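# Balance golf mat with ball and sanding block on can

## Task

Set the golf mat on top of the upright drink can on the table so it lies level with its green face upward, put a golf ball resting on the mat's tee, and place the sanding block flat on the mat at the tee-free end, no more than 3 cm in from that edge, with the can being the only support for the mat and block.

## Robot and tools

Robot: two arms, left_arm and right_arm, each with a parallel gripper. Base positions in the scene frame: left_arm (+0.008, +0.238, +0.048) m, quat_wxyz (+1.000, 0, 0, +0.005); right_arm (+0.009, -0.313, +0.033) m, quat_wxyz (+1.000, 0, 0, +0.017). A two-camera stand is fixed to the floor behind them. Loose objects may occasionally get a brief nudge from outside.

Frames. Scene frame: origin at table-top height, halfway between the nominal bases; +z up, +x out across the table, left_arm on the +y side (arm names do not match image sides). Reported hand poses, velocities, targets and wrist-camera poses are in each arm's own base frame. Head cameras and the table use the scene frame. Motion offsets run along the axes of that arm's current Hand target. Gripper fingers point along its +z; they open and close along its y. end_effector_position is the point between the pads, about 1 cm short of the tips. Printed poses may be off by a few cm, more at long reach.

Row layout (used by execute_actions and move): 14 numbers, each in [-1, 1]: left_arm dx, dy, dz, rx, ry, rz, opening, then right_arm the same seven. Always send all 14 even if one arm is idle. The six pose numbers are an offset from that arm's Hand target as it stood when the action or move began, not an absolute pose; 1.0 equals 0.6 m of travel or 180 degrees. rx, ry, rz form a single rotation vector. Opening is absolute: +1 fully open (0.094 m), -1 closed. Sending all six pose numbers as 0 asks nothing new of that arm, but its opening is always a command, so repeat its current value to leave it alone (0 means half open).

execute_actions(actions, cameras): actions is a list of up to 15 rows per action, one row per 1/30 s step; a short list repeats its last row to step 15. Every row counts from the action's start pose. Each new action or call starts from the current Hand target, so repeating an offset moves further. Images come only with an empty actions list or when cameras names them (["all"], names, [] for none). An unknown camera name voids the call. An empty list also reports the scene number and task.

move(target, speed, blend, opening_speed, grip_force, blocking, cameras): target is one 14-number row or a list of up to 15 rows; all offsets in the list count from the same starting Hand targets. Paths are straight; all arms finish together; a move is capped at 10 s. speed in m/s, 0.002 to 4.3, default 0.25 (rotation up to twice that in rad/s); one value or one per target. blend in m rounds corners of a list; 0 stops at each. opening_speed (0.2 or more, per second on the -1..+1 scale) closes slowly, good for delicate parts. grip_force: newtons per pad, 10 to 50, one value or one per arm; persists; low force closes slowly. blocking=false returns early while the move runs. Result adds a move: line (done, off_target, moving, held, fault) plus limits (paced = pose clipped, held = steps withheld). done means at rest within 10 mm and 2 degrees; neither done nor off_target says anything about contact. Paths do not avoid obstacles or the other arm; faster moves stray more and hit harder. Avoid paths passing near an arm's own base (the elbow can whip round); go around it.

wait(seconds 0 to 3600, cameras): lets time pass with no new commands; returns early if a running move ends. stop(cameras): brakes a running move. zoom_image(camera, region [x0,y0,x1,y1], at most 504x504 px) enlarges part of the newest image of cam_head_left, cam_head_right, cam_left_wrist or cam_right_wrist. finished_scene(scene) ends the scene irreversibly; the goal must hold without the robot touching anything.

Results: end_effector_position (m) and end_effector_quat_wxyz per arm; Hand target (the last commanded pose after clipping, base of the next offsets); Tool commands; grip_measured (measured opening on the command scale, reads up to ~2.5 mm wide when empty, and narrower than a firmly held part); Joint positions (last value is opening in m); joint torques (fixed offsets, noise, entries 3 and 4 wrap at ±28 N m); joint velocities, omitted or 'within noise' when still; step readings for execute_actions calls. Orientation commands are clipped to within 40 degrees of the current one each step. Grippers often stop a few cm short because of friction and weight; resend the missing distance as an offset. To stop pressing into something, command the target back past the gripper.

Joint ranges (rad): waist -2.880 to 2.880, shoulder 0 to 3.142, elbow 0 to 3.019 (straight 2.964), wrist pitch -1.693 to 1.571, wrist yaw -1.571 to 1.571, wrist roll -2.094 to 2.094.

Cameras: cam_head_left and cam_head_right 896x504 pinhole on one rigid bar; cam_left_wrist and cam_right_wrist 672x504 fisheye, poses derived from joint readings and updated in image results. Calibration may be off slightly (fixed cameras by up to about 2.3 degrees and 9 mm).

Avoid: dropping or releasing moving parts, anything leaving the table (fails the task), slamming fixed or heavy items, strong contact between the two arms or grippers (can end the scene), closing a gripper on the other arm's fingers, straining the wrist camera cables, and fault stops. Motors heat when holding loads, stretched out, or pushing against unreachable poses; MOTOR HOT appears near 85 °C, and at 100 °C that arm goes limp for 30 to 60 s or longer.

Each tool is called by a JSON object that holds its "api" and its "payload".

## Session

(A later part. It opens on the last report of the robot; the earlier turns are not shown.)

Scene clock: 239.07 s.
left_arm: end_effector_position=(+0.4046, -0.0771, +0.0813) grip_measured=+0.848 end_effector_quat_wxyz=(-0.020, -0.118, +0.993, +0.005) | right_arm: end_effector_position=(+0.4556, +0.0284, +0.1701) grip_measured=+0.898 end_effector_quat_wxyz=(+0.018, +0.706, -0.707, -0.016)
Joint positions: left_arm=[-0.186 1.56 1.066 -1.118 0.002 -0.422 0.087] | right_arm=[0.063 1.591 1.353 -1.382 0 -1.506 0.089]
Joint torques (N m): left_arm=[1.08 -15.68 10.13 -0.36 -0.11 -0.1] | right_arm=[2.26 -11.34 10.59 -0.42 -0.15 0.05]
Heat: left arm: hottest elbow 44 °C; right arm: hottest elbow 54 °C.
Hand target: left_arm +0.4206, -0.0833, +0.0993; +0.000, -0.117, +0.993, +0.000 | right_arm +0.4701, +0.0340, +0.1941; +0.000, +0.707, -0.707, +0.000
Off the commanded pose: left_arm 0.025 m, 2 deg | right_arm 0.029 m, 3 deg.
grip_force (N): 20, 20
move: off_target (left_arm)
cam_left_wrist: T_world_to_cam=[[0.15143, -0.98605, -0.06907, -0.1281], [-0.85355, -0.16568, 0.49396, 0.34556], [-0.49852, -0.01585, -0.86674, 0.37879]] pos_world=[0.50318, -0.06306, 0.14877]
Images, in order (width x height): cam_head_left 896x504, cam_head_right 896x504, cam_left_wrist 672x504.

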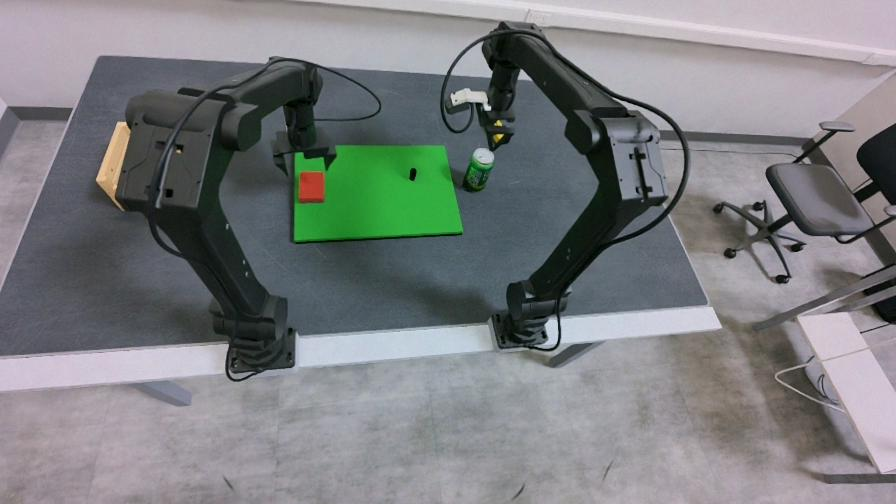

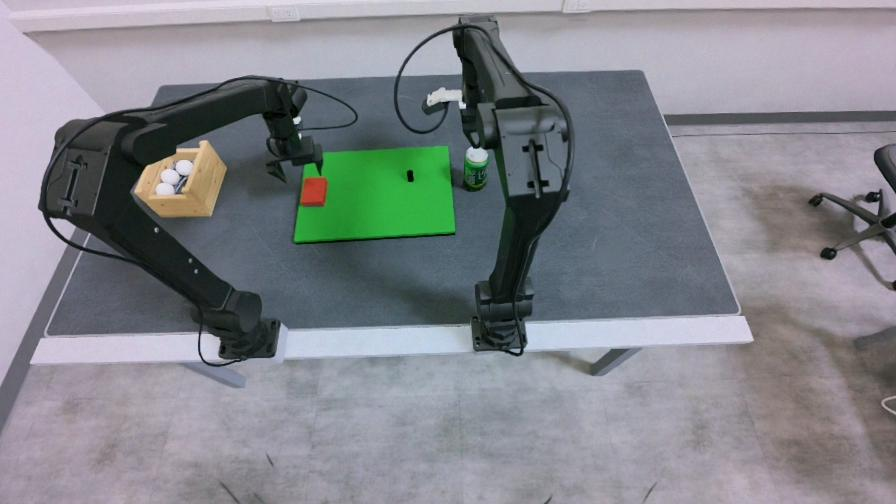

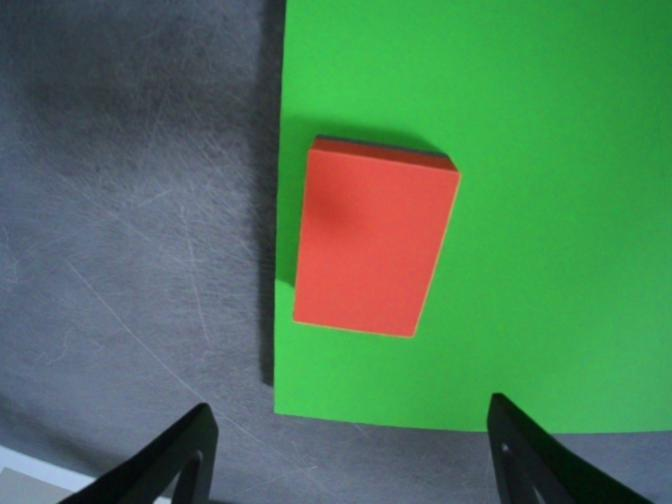

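{"api": "move", "payload": {"target": [0.031,0.23,-0.2,0,0,0,0.3,-0.2883,-0.0583,0.0733,0,0,0,0.0], "speed": 0.2, "cameras": ["all"]}}

Scene clock: 264.33 s.
left_arm: end_effector_position=(+0.3574, +0.0430, +0.1994) grip_measured=+0.302 end_effector_quat_wxyz=(-0.021, -0.117, +0.993, +0.002) | right_arm: end_effector_position=(+0.4856, +0.2000, +0.1415) grip_measured=+0.002 end_effector_quat_wxyz=(+0.016, +0.711, -0.703, -0.007)
Joint positions: left_arm=[0.119 1.322 1.145 -1.436 -0.003 -0.116 0.061] | right_arm=[0.391 1.775 1.514 -1.347 -0.001 -1.19 0.047]
Joint torques (N m): left_arm=[1.9 -12.04 11.4 -0.27 0.11 0.05] | right_arm=[1.44 -10.46 10.65 0.36 -0.04 0.02]
Heat: left arm: hottest elbow 46 °C; right arm: hottest elbow 54 °C.
Hand target: left_arm +0.3704, +0.0466, +0.2192; +0.000, -0.117, +0.993, +0.000 | right_arm +0.5051, +0.2070, +0.1500; +0.000, +0.707, -0.707, +0.000
Off the commanded pose: left_arm 0.024 m, 2 deg | right_arm 0.023 m, 2 deg.
grip_force (N): 20, 20
move: off_target (left_arm, right_arm)
cam_left_wrist: T_world_to_cam=[[0.15098, -0.98659, -0.06203, 0.00433], [-0.85298, -0.16173, 0.49625, 0.26607], [-0.49962, -0.02202, -0.86596, 0.46012]] pos_world=[0.45618, 0.05743, 0.26668]
cam_right_wrist: T_world_to_cam=[[0.9948, -0.07164, -0.07237, -0.45638], [-0.03433, -0.905, 0.42403, 0.19534], [-0.09587, -0.41934, -0.90275, 0.37013]] pos_world=[0.4962, 0.29929, 0.21828]

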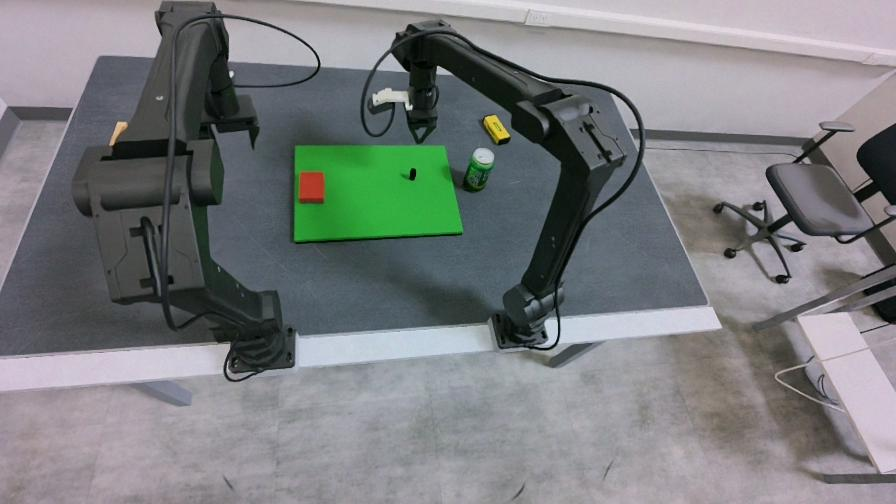

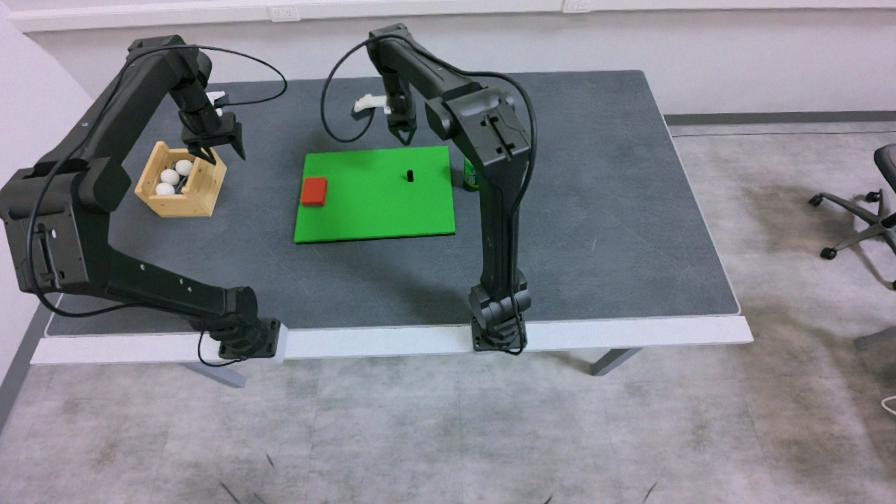

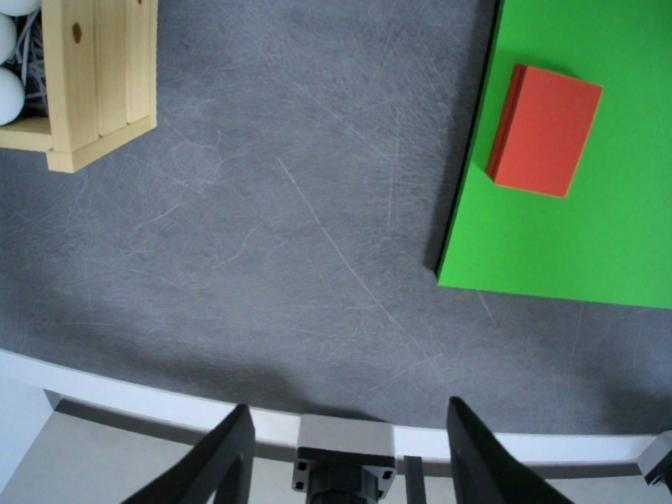

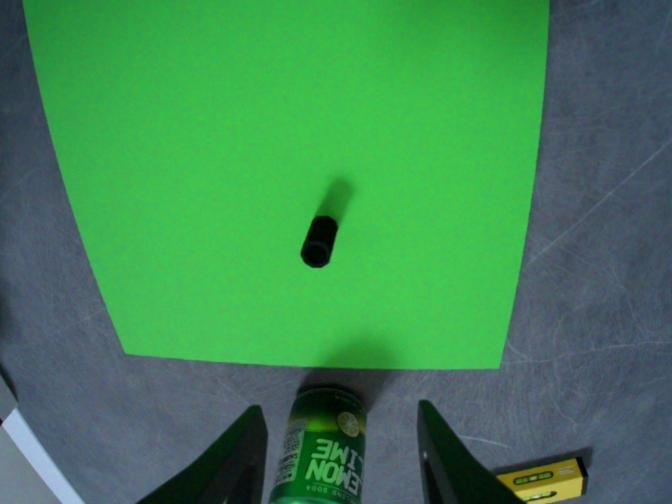

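{"api": "move", "payload": {"target": [0,0,0,0,0,0,0.3,-0.0033,0.026,0.17,0,0,0,0.0], "speed": 0.12, "cameras": ["cam_right_wrist","cam_head_left","cam_head_right"]}}

{"api": "zoom_image", "payload": {"camera": "cam_head_left", "region": [340, 80, 500, 240]}}

Scene clock: 272.70 s.
left_arm: end_effector_position=(+0.3574, +0.0430, +0.1994) grip_measured=+0.302 end_effector_quat_wxyz=(-0.021, -0.117, +0.993, +0.002) | right_arm: end_effector_position=(+0.4906, +0.2038, +0.0582) grip_measured=+0.002 end_effector_quat_wxyz=(-0.003, +0.707, -0.707, +0.001)
Joint positions: left_arm=[0.119 1.322 1.145 -1.436 -0.003 -0.116 0.061] | right_arm=[0.394 1.84 1.375 -1.099 0 -1.176 0.047]
Joint torques (N m): left_arm=[1.73 -12.16 11.44 -0.27 0.1 0.03] | right_arm=[2.49 -11.52 5.97 0.81 -0.08 0.08]
Heat: left arm: hottest elbow 47 °C; right arm: hottest elbow 52 °C.
Hand target: left_arm +0.3704, +0.0466, +0.2192; +0.000, -0.117, +0.993, +0.000 | right_arm +0.4895, +0.2089, +0.0480; +0.000, +0.707, -0.707, +0.000
Off the commanded pose: left_arm 0.024 m, 2 deg | right_arm 0.011 m, 0 deg.
grip_force (N): 20, 20
move: off_target (right_arm)
cam_right_wrist: T_world_to_cam=[[0.99608, -0.08177, -0.03371, -0.46799], [-0.061, -0.9111, 0.40764, 0.24949], [-0.06404, -0.40398, -0.91252, 0.27877]] pos_world=[0.49923, 0.30166, 0.13691]
Images, in order (width x height): cam_head_left 896x504, cam_head_right 896x504, cam_right_wrist 672x504.

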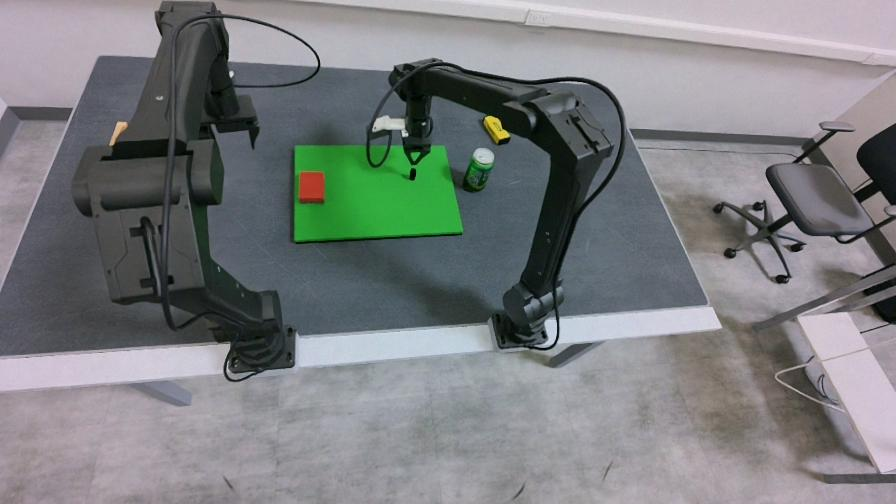

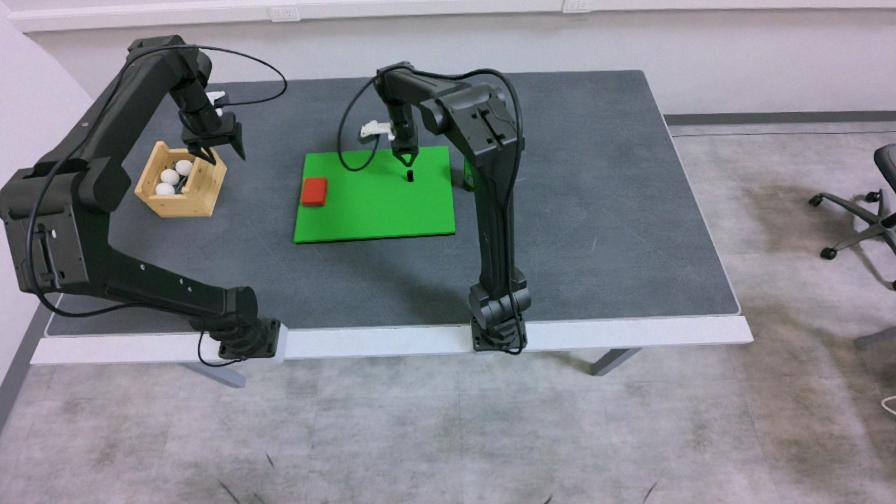

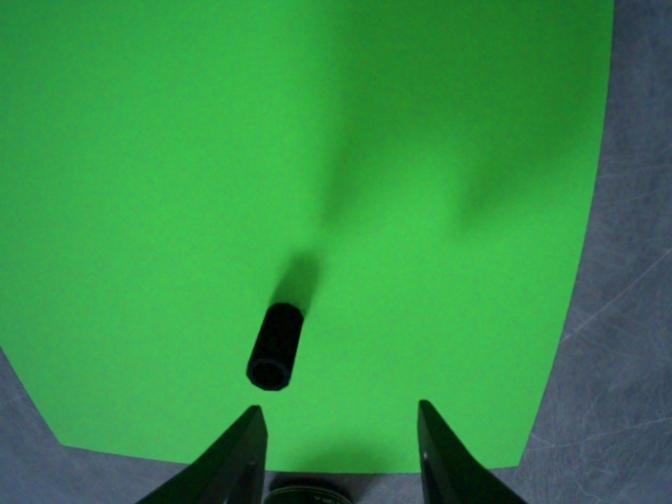

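Scaled by 3.150.

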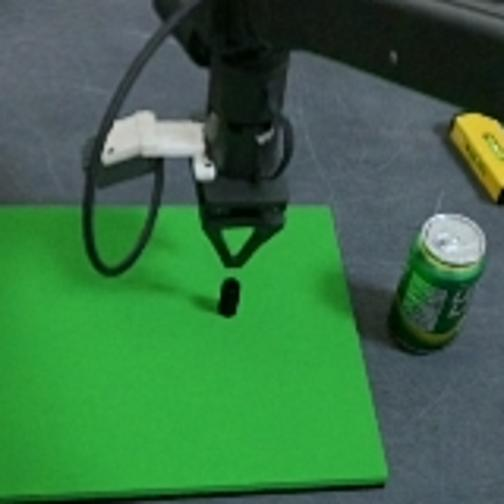

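{"api": "move", "payload": {"target": [0,0,0,0,0,0,0.3,0,0.05,0,0,0,0,0.0], "speed": 0.08, "cameras": ["cam_right_wrist"]}}

Scene clock: 276.53 s.
left_arm: end_effector_position=(+0.3574, +0.0430, +0.1994) grip_measured=+0.302 end_effector_quat_wxyz=(-0.021, -0.117, +0.993, +0.002) | right_arm: end_effector_position=(+0.4580, +0.2043, +0.0385) grip_measured=+0.002 end_effector_quat_wxyz=(+0.015, +0.708, -0.706, -0.006)
Joint positions: left_arm=[0.119 1.322 1.145 -1.436 -0.003 -0.116 0.061] | right_arm=[0.42 1.819 1.284 -1.068 0 -1.153 0.047]
Joint torques (N m): left_arm=[1.73 -12.34 11.33 -0.28 0.12 0.04] | right_arm=[1.61 -14.27 5.74 0.76 -0.05 0.04]
Heat: left arm: hottest elbow 47 °C; right arm: hottest elbow 52 °C.
Hand target: left_arm +0.3704, +0.0466, +0.2192; +0.000, -0.117, +0.993, +0.000 | right_arm +0.4596, +0.2089, +0.0482; +0.000, +0.707, -0.707, +0.000
Off the commanded pose: left_arm 0.024 m, 2 deg | right_arm 0.011 m, 2 deg.
grip_force (N): 20, 20
move: off_target (right_arm)
cam_right_wrist: T_world_to_cam=[[0.99454, -0.07954, -0.06754, -0.43462], [-0.0436, -0.90482, 0.42356, 0.24619], [-0.0948, -0.41831, -0.90335, 0.27565]] pos_world=[0.46912, 0.3035, 0.11538]

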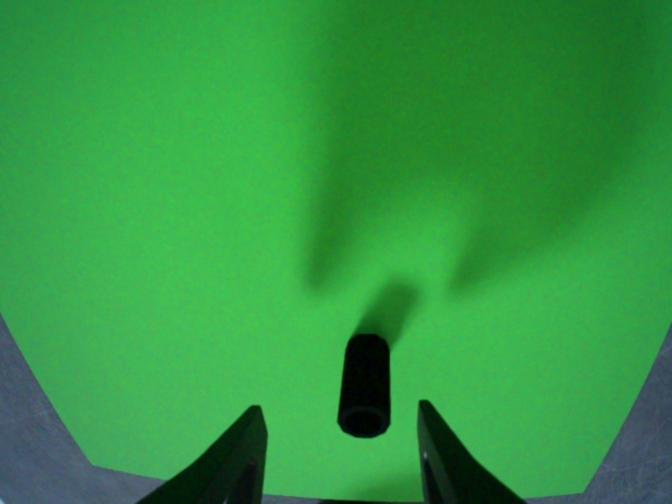

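{"api": "move", "payload": {"target": [0,0,0,0,0,0,0.3,0,-0.005,0.07,0,0,0,0.0], "speed": 0.06, "cameras": ["cam_right_wrist"]}}

Scene clock: 279.30 s.
left_arm: end_effector_position=(+0.3574, +0.0430, +0.1994) grip_measured=+0.302 end_effector_quat_wxyz=(-0.021, -0.117, +0.993, +0.002) | right_arm: end_effector_position=(+0.4639, +0.2069, +0.0167) grip_measured=+0.002 end_effector_quat_wxyz=(-0.004, +0.708, -0.706, +0.001)
Joint positions: left_arm=[0.119 1.322 1.145 -1.436 -0.003 -0.116 0.061] | right_arm=[0.42 1.841 1.25 -0.971 0 -1.153 0.047]
Joint torques (N m): left_arm=[2.2 -12.22 11.43 -0.27 0.11 0.04] | right_arm=[2.43 -11.46 5.6 0.7 -0.04 0.06]
Heat: left arm: hottest elbow 48 °C; right arm: hottest elbow 51 °C.
Hand target: left_arm +0.3704, +0.0466, +0.2192; +0.000, -0.117, +0.993, +0.000 | right_arm +0.4625, +0.2089, +0.0061; +0.000, +0.707, -0.707, +0.000
Off the commanded pose: left_arm 0.024 m, 2 deg | right_arm 0.011 m, 1 deg.
grip_force (N): 20, 20
move: off_target (right_arm)
cam_right_wrist: T_world_to_cam=[[0.99636, -0.07911, -0.03171, -0.44326], [-0.05945, -0.9117, 0.40652, 0.26709], [-0.06107, -0.40316, -0.91309, 0.23891]] pos_world=[0.47212, 0.30475, 0.09551]

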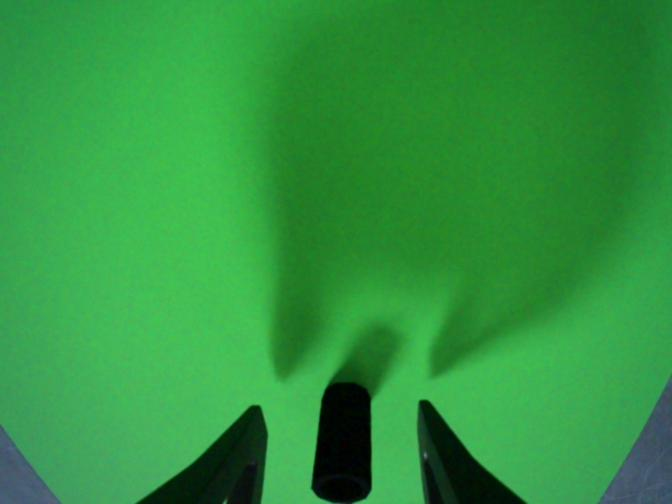

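{"api": "move", "payload": {"target": [0,0,0,0,0,0,0.3,0,0,0,0,0,0,-0.95], "opening_speed": 0.5, "grip_force": [20,45], "cameras": ["cam_right_wrist"]}}

Scene clock: 287.37 s.
left_arm: end_effector_position=(+0.3574, +0.0430, +0.1994) grip_measured=+0.302 end_effector_quat_wxyz=(-0.021, -0.117, +0.993, +0.002) | right_arm: end_effector_position=(+0.4645, +0.2071, +0.0167) grip_measured=-0.723 end_effector_quat_wxyz=(-0.006, +0.708, -0.706, +0.002)
Joint positions: left_arm=[0.119 1.322 1.145 -1.436 -0.003 -0.116 0.061] | right_arm=[0.42 1.841 1.25 -0.968 0 -1.153 0.013]
Joint torques (N m): left_arm=[1.79 -12.04 11.41 -0.28 0.13 0.05] | right_arm=[2.32 -10.99 5.53 0.7 -0.14 0.04]
Heat: left arm: hottest elbow 48 °C; right arm: hottest elbow 50 °C.
Hand target: left_arm +0.3704, +0.0466, +0.2192; +0.000, -0.117, +0.993, +0.000 | right_arm +0.4625, +0.2089, +0.0061; +0.000, +0.707, -0.707, +0.000
Off the commanded pose: left_arm 0.024 m, 2 deg | right_arm 0.011 m, 1 deg.
grip_force (N): 20, 45
move: done
cam_right_wrist: T_world_to_cam=[[0.99644, -0.07917, -0.02907, -0.44391], [-0.06061, -0.91187, 0.40599, 0.26781], [-0.05865, -0.40278, -0.91342, 0.23783]] pos_world=[0.47251, 0.30485, 0.09561]

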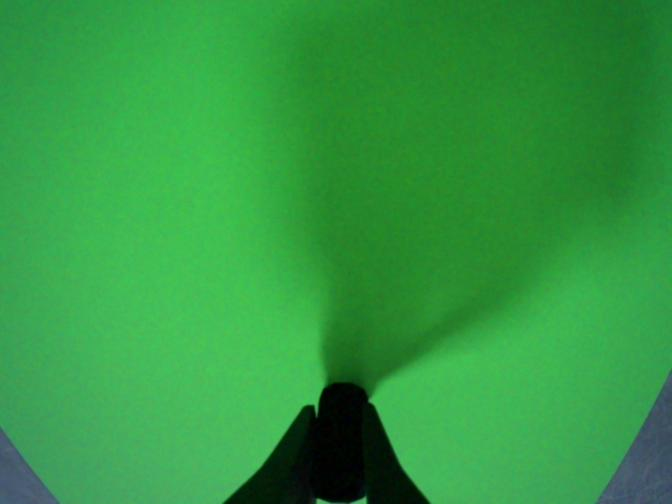

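{"api": "move", "payload": {"target": [[0,0,0,0,0,0,0.3,-0.0165,0,-0.0917,0,0.0444,0,-0.95],[0,0,0,0,0,0,0.3,-0.0422,0,-0.1763,0,0.0889,0,-0.95]], "speed": 0.06, "blend": 0.01, "cameras": ["all"]}}

Scene clock: 292.40 s.
left_arm: end_effector_position=(+0.3574, +0.0430, +0.1994) grip_measured=+0.302 end_effector_quat_wxyz=(-0.021, -0.117, +0.993, +0.002) | right_arm: end_effector_position=(+0.4483, +0.2221, +0.0911) grip_measured=-0.723 end_effector_quat_wxyz=(+0.112, +0.695, -0.704, +0.092)
Joint positions: left_arm=[0.119 1.322 1.145 -1.436 -0.003 -0.116 0.061] | right_arm=[0.541 1.843 1.449 -1.355 0.232 -0.997 0.013]
Joint torques (N m): left_arm=[1.96 -12.22 11.43 -0.34 0.12 0.04] | right_arm=[1.49 -12.92 10.8 -1.4 0.21 -0.12]
Heat: left arm: hottest elbow 49 °C; right arm: hottest elbow 49 °C.
Hand target: left_arm +0.3704, +0.0466, +0.2192; +0.000, -0.117, +0.993, +0.000 | right_arm +0.4624, +0.2343, +0.1117; +0.099, +0.700, -0.700, +0.098
Off the commanded pose: left_arm 0.024 m, 2 deg | right_arm 0.028 m, 2 deg.
grip_force (N): 20, 45
move: off_target (right_arm)
cam_left_wrist: T_world_to_cam=[[0.15098, -0.98659, -0.06203, 0.00433], [-0.85298, -0.16173, 0.49625, 0.26607], [-0.49962, -0.02202, -0.86596, 0.46012]] pos_world=[0.45618, 0.05743, 0.26668]
cam_right_wrist: T_world_to_cam=[[0.99356, -0.10599, -0.04002, -0.41622], [-0.05399, -0.75353, 0.65519, 0.1895], [-0.0996, -0.64881, -0.7544, 0.36933]] pos_world=[0.46056, 0.3383, 0.13781]

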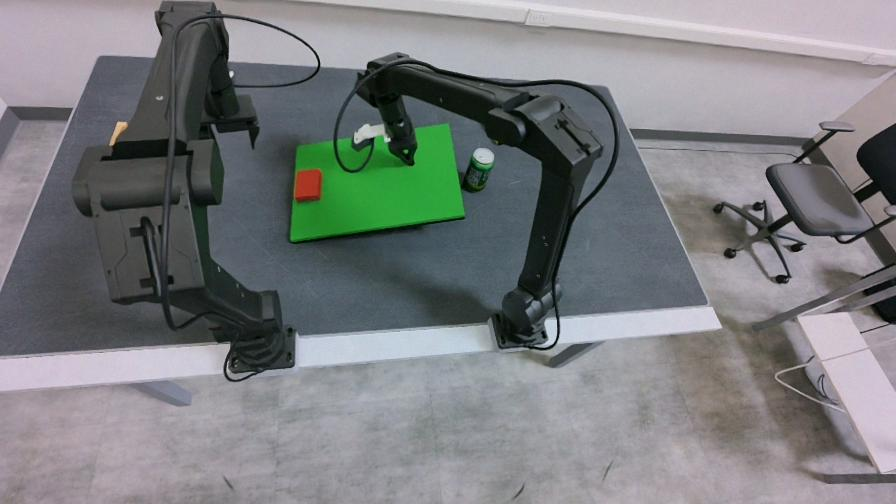

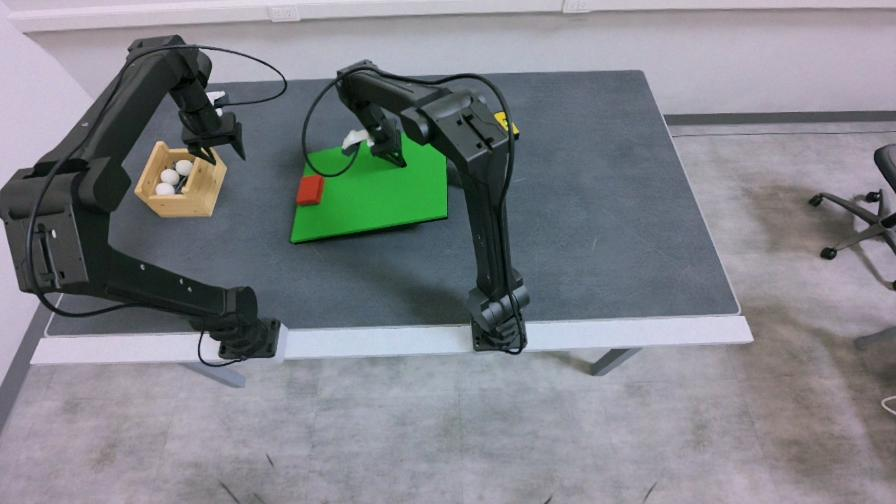

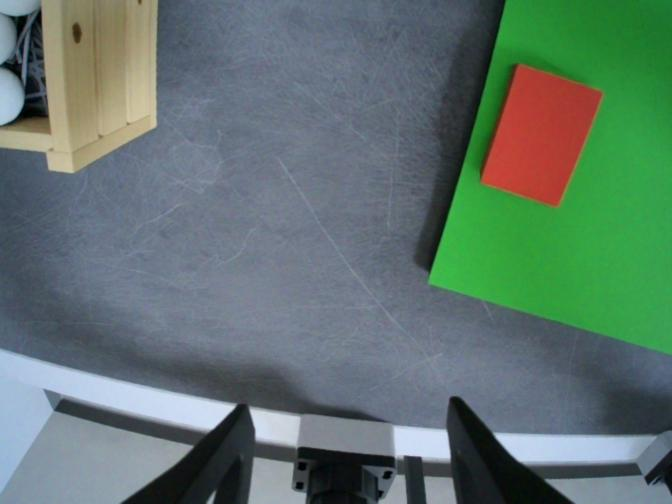

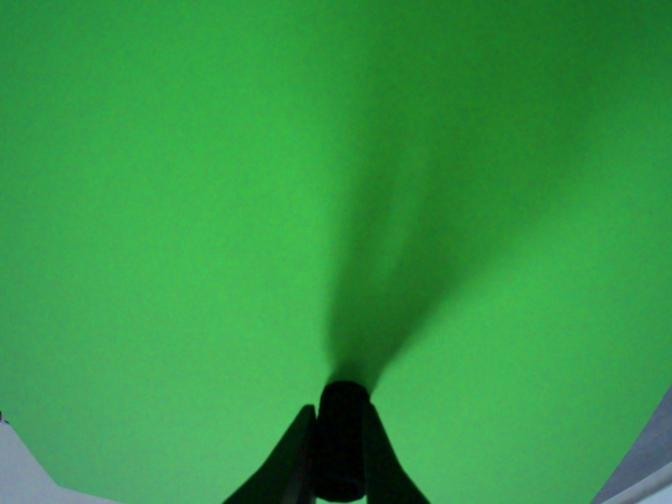

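{"api": "move", "payload": {"target": [0,0,0,0,0,0,0.3,-0.0165,-0.02,-0.0683,0,0.0444,0,-0.95], "speed": 0.05, "cameras": ["cam_head_left","cam_head_right","cam_left_wrist"]}}

Scene clock: 297.93 s.
left_arm: end_effector_position=(+0.3574, +0.0430, +0.1994) grip_measured=+0.302 end_effector_quat_wxyz=(-0.021, -0.117, +0.993, +0.002) | right_arm: end_effector_position=(+0.4621, +0.2412, +0.1296) grip_measured=-0.723 end_effector_quat_wxyz=(+0.163, +0.690, -0.690, +0.142)
Joint positions: left_arm=[0.119 1.322 1.145 -1.436 -0.003 -0.116 0.061] | right_arm=[0.593 1.923 1.646 -1.574 0.339 -0.929 0.013]
Joint torques (N m): left_arm=[1.96 -12.28 11.4 -0.36 0.12 0.03] | right_arm=[1.67 -13.16 11.14 -1.58 0.2 0]
Heat: left arm: hottest elbow 49 °C; right arm: hottest elbow 50 °C.
Hand target: left_arm +0.3704, +0.0466, +0.2192; +0.000, -0.117, +0.993, +0.000 | right_arm +0.4745, +0.2551, +0.1485; +0.147, +0.692, -0.692, +0.147
Off the commanded pose: left_arm 0.024 m, 2 deg | right_arm 0.026 m, 2 deg.
grip_force (N): 20, 45
move: off_target (right_arm)
cam_left_wrist: T_world_to_cam=[[0.15098, -0.98659, -0.06203, 0.00433], [-0.85298, -0.16173, 0.49625, 0.26607], [-0.49962, -0.02202, -0.86596, 0.46012]] pos_world=[0.45618, 0.05743, 0.26668]

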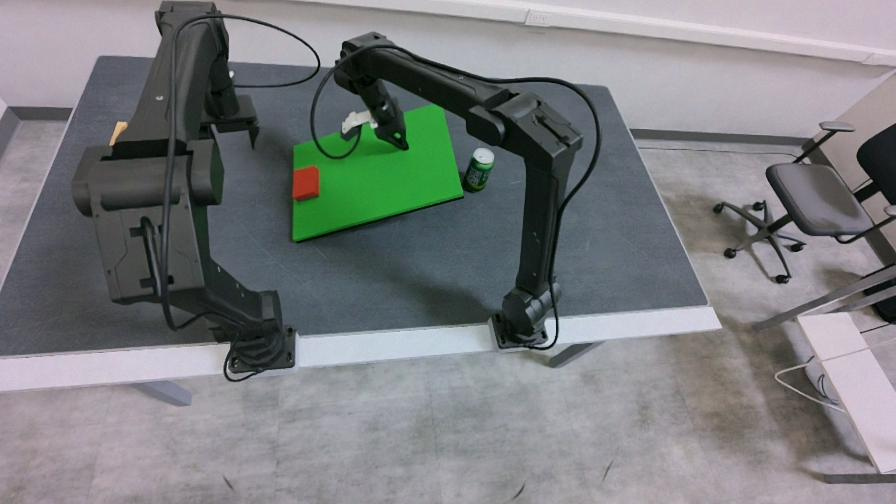

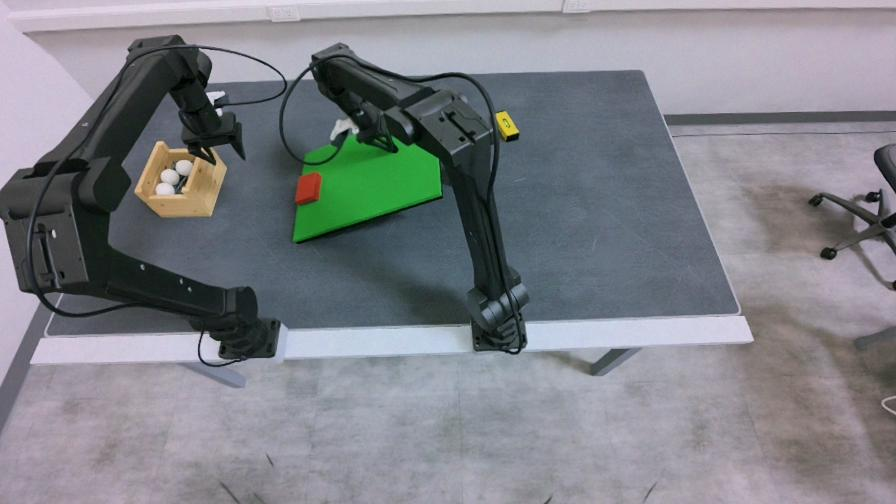

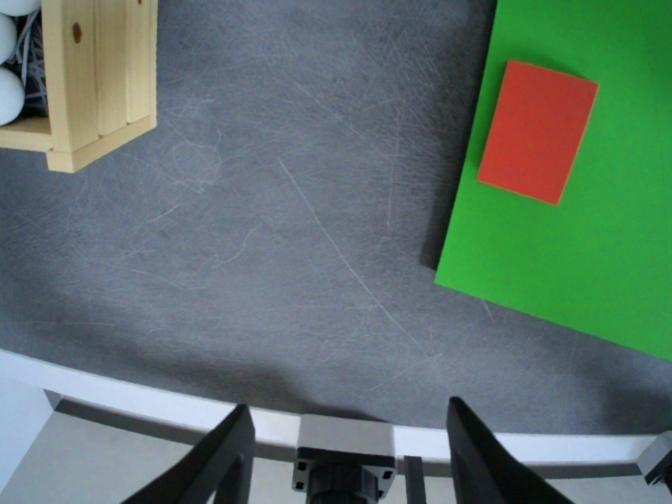

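{"api": "execute_actions", "payload": {"actions": [], "cameras": ["cam_head_left","cam_head_right"]}}

Scene clock: 302.93 s.
left_arm: end_effector_position=(+0.3574, +0.0430, +0.1994) grip_measured=+0.302 end_effector_quat_wxyz=(-0.021, -0.117, +0.993, +0.002) | right_arm: end_effector_position=(+0.4621, +0.2412, +0.1297) grip_measured=-0.723 end_effector_quat_wxyz=(+0.163, +0.690, -0.691, +0.142)
Joint positions: left_arm=[0.119 1.322 1.145 -1.436 -0.003 -0.116 0.061] | right_arm=[0.593 1.923 1.647 -1.574 0.339 -0.929 0.013]
Joint velocities: within noise
Joint torques (N m): left_arm=[1.44 -12.28 11.37 -0.42 0.1 0.06] | right_arm=[1.96 -13.98 11.32 -1.54 0.21 0]
Heat: left arm: hottest elbow 50 °C; right arm: hottest elbow 51 °C.
Hand target: left_arm +0.3704, +0.0466, +0.2192; +0.000, -0.117, +0.993, +0.000 | right_arm +0.4745, +0.2551, +0.1485; +0.147, +0.692, -0.692, +0.147
Tool commands: left_gripper/opening=+0.3 right_gripper/opening=-0.95
Off the commanded pose: left_arm 0.024 m, 2 deg | right_arm 0.026 m, 2 deg.
grip_force (N): 20, 45
Images, in order (width x height): cam_head_left 896x504, cam_head_right 896x504.

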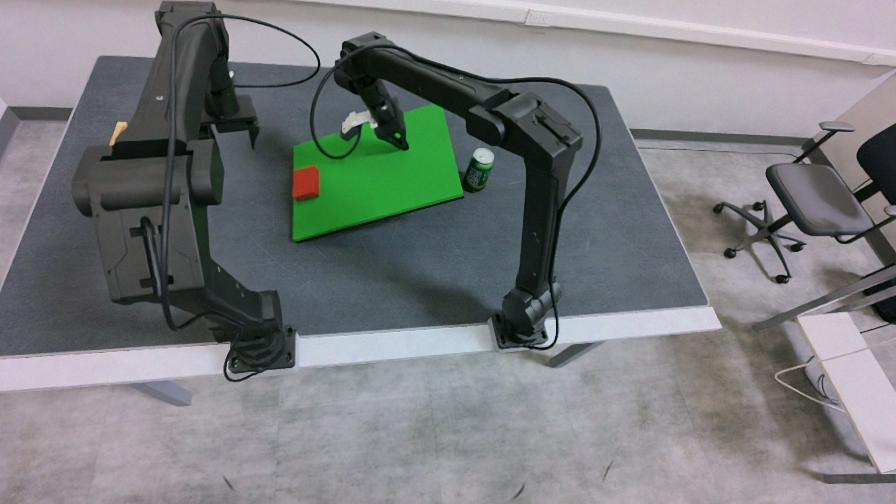

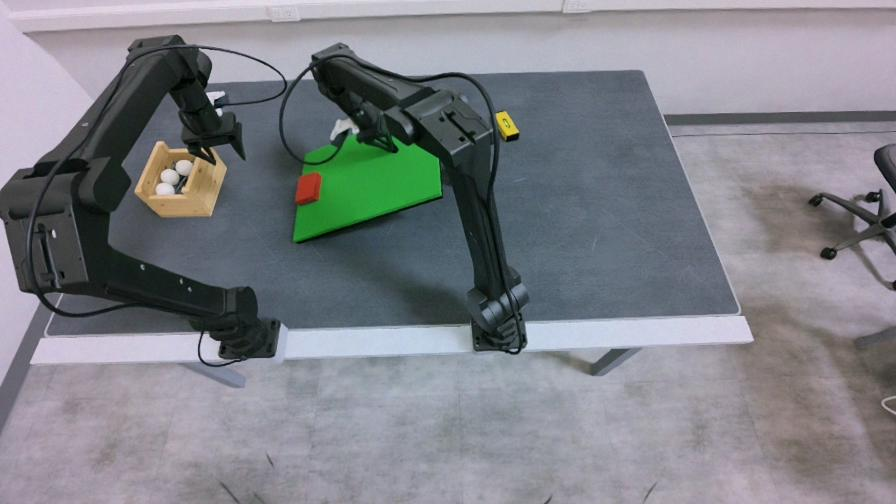

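{"api": "move", "payload": {"target": [[0,0,0,0,0,0,0.3,0.1412,-0.0025,0.0236,0,0.0222,0,-0.95],[0,0,0,0,0,0,0.3,0.2526,-0.0025,0.0440,0,0.0444,0,-0.95]], "blend": 0.01, "speed": 0.05, "cameras": ["cam_head_left","cam_head_right","cam_left_wrist","cam_right_wrist"]}}

Scene clock: 311.97 s.
left_arm: end_effector_position=(+0.3574, +0.0430, +0.1994) grip_measured=+0.302 end_effector_quat_wxyz=(-0.021, -0.117, +0.993, +0.002) | right_arm: end_effector_position=(+0.4754, +0.1179, +0.1582) grip_measured=-0.723 end_effector_quat_wxyz=(+0.208, +0.676, -0.682, +0.185)
Joint positions: left_arm=[0.119 1.322 1.145 -1.436 -0.003 -0.116 0.061] | right_arm=[0.414 1.814 1.534 -1.574 0.496 -1.077 0.013]
Joint torques (N m): left_arm=[2.08 -12.04 11.4 -0.31 0.11 0.03] | right_arm=[-0.09 -16.38 6.37 -0.83 0.75 -0.4]
Heat: left arm: hottest elbow 50 °C; right arm: hottest elbow 51 °C.
Hand target: left_arm +0.3704, +0.0466, +0.2192; +0.000, -0.117, +0.993, +0.000 | right_arm +0.4759, +0.1059, +0.1861; +0.195, +0.680, -0.680, +0.195
Off the commanded pose: left_arm 0.024 m, 2 deg | right_arm 0.030 m, 2 deg.
grip_force (N): 20, 45
move: off_target (right_arm)
cam_left_wrist: T_world_to_cam=[[0.15098, -0.98659, -0.06203, 0.00433], [-0.85298, -0.16173, 0.49625, 0.26607], [-0.49962, -0.02202, -0.86596, 0.46012]] pos_world=[0.45618, 0.05743, 0.26668]
cam_right_wrist: T_world_to_cam=[[0.99411, -0.10661, -0.01929, -0.4549], [-0.04259, -0.54828, 0.83521, 0.01047], [-0.09961, -0.82947, -0.54959, 0.344]] pos_world=[0.48693, 0.24258, 0.17155]

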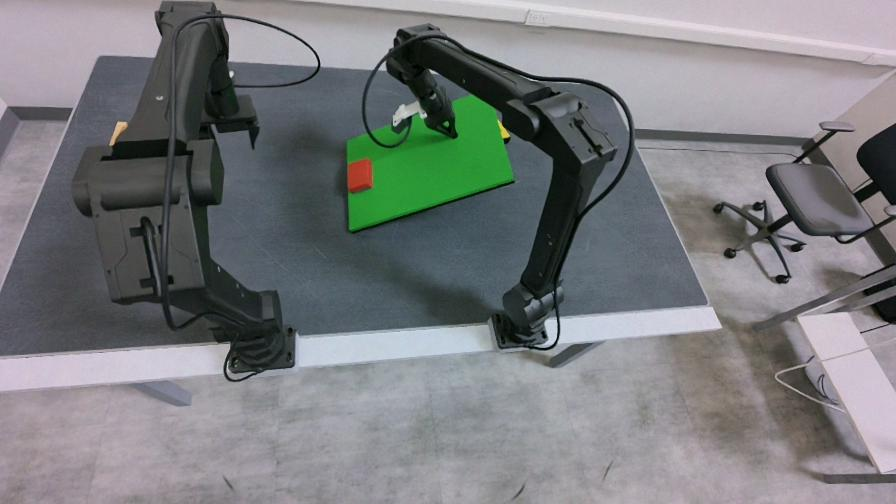

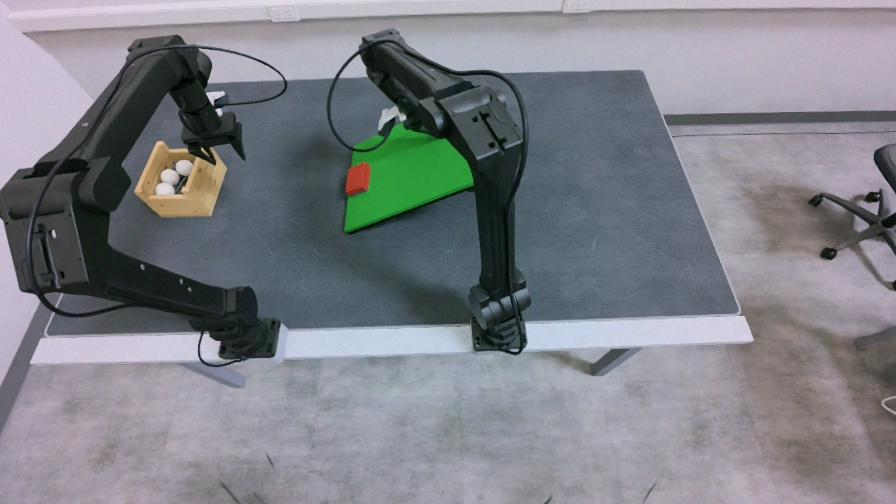

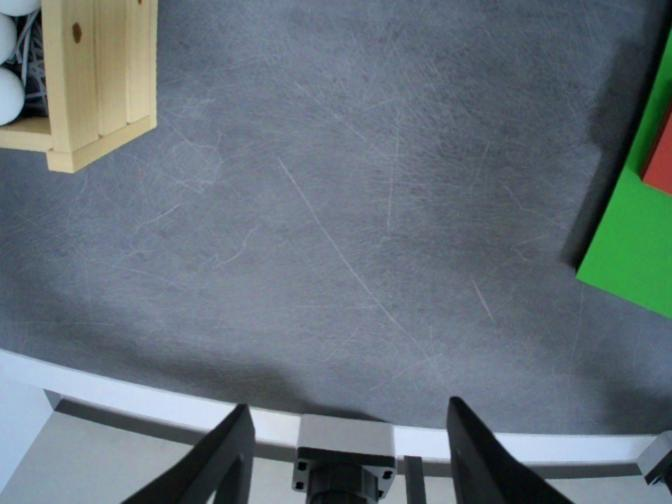

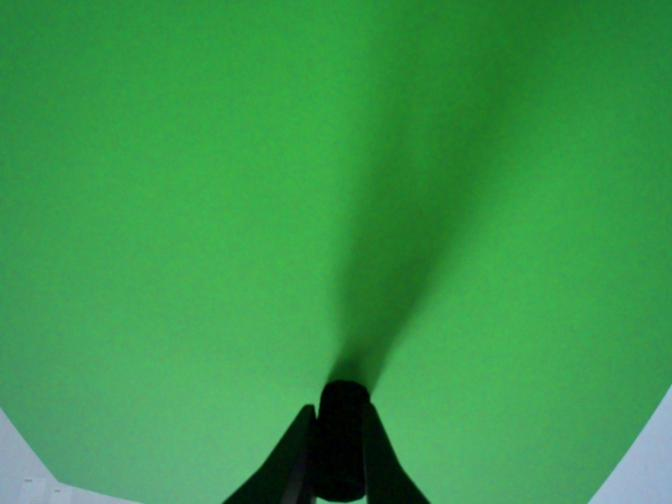

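{"api": "zoom_image", "payload": {"camera": "cam_head_left", "region": [320, 70, 540, 250]}}

{"api": "zoom_image", "payload": {"camera": "cam_head_right", "region": [320, 90, 540, 250]}}

Scaled by 2.291.

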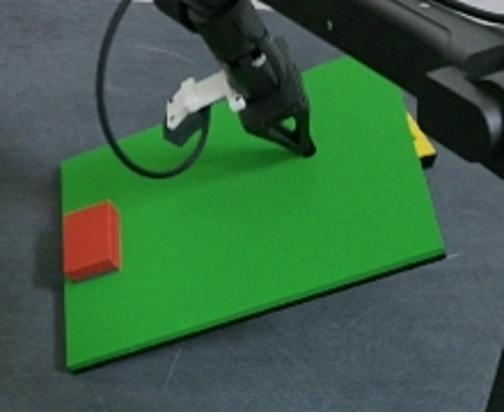

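Scaled by 2.291.

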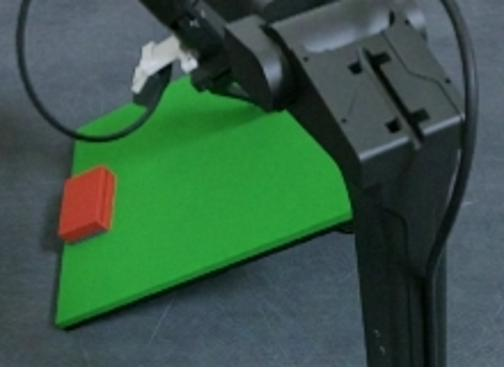

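{"api": "zoom_image", "payload": {"camera": "cam_head_left", "region": [335, 130, 395, 240]}}

{"api": "zoom_image", "payload": {"camera": "cam_left_wrist", "region": [540, 20, 672, 330]}}

Scaled by 4.582.

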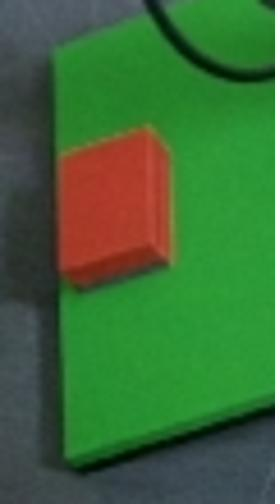

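Scaled by 1.626 from the camera's image (finer frame: 960x720).

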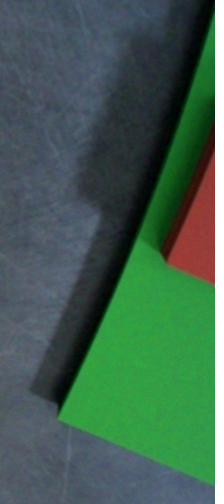

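{"api": "move", "payload": {"target": [[0,0,0,0,0,0,0.3,0.04,-0.0126,0.0,0,0.0167,0,-0.95],[0,0,0,0,0,0,0.3,0.1397,-0.0252,0.0403,0,0.0222,0,-0.95]], "blend": 0.01, "speed": 0.045, "cameras": ["cam_head_left","cam_head_right"]}}

Scene clock: 340.67 s.
left_arm: end_effector_position=(+0.3574, +0.0430, +0.1994) grip_measured=+0.302 end_effector_quat_wxyz=(-0.021, -0.117, +0.993, +0.002) | right_arm: end_effector_position=(+0.4921, +0.0331, +0.1801) grip_measured=-0.723 end_effector_quat_wxyz=(+0.233, +0.670, -0.674, +0.205)
Joint positions: left_arm=[0.119 1.322 1.145 -1.436 -0.003 -0.116 0.061] | right_arm=[0.266 1.773 1.52 -1.553 0.592 -1.226 0.013]
Joint torques (N m): left_arm=[1.96 -12.4 11.33 -0.34 0.13 0.05] | right_arm=[-0.79 -16.97 6.76 -0.55 0.8 -0.46]
Heat: left arm: hottest elbow 51 °C; right arm: hottest elbow 49 °C.
Hand target: left_arm +0.3704, +0.0466, +0.2192; +0.000, -0.117, +0.993, +0.000 | right_arm +0.4911, +0.0221, +0.2099; +0.218, +0.673, -0.673, +0.218
Off the commanded pose: left_arm 0.024 m, 2 deg | right_arm 0.032 m, 2 deg.
grip_force (N): 20, 45
move: off_target (right_arm)

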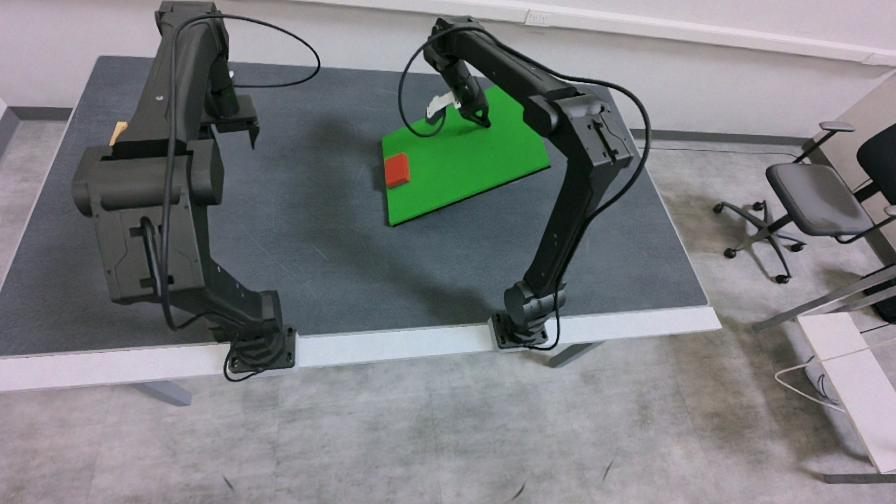

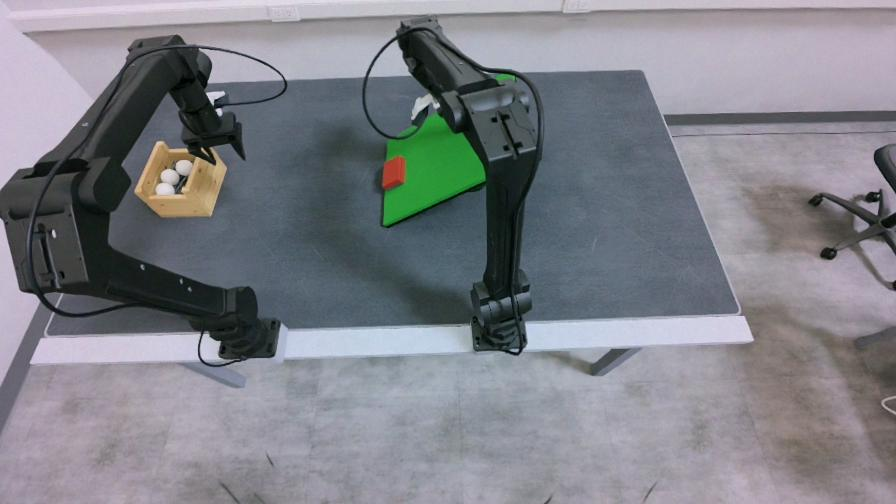

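{"api": "zoom_image", "payload": {"camera": "cam_head_right", "region": [370, 130, 530, 240]}}

{"api": "zoom_image", "payload": {"camera": "cam_head_left", "region": [370, 70, 570, 235]}}

Scaled by 3.150.

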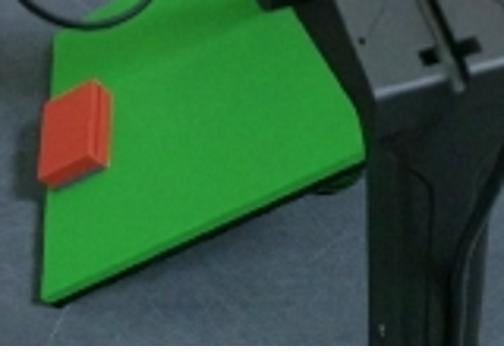

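Scaled by 2.520.

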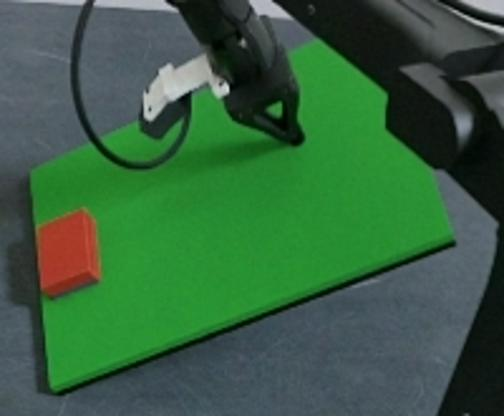

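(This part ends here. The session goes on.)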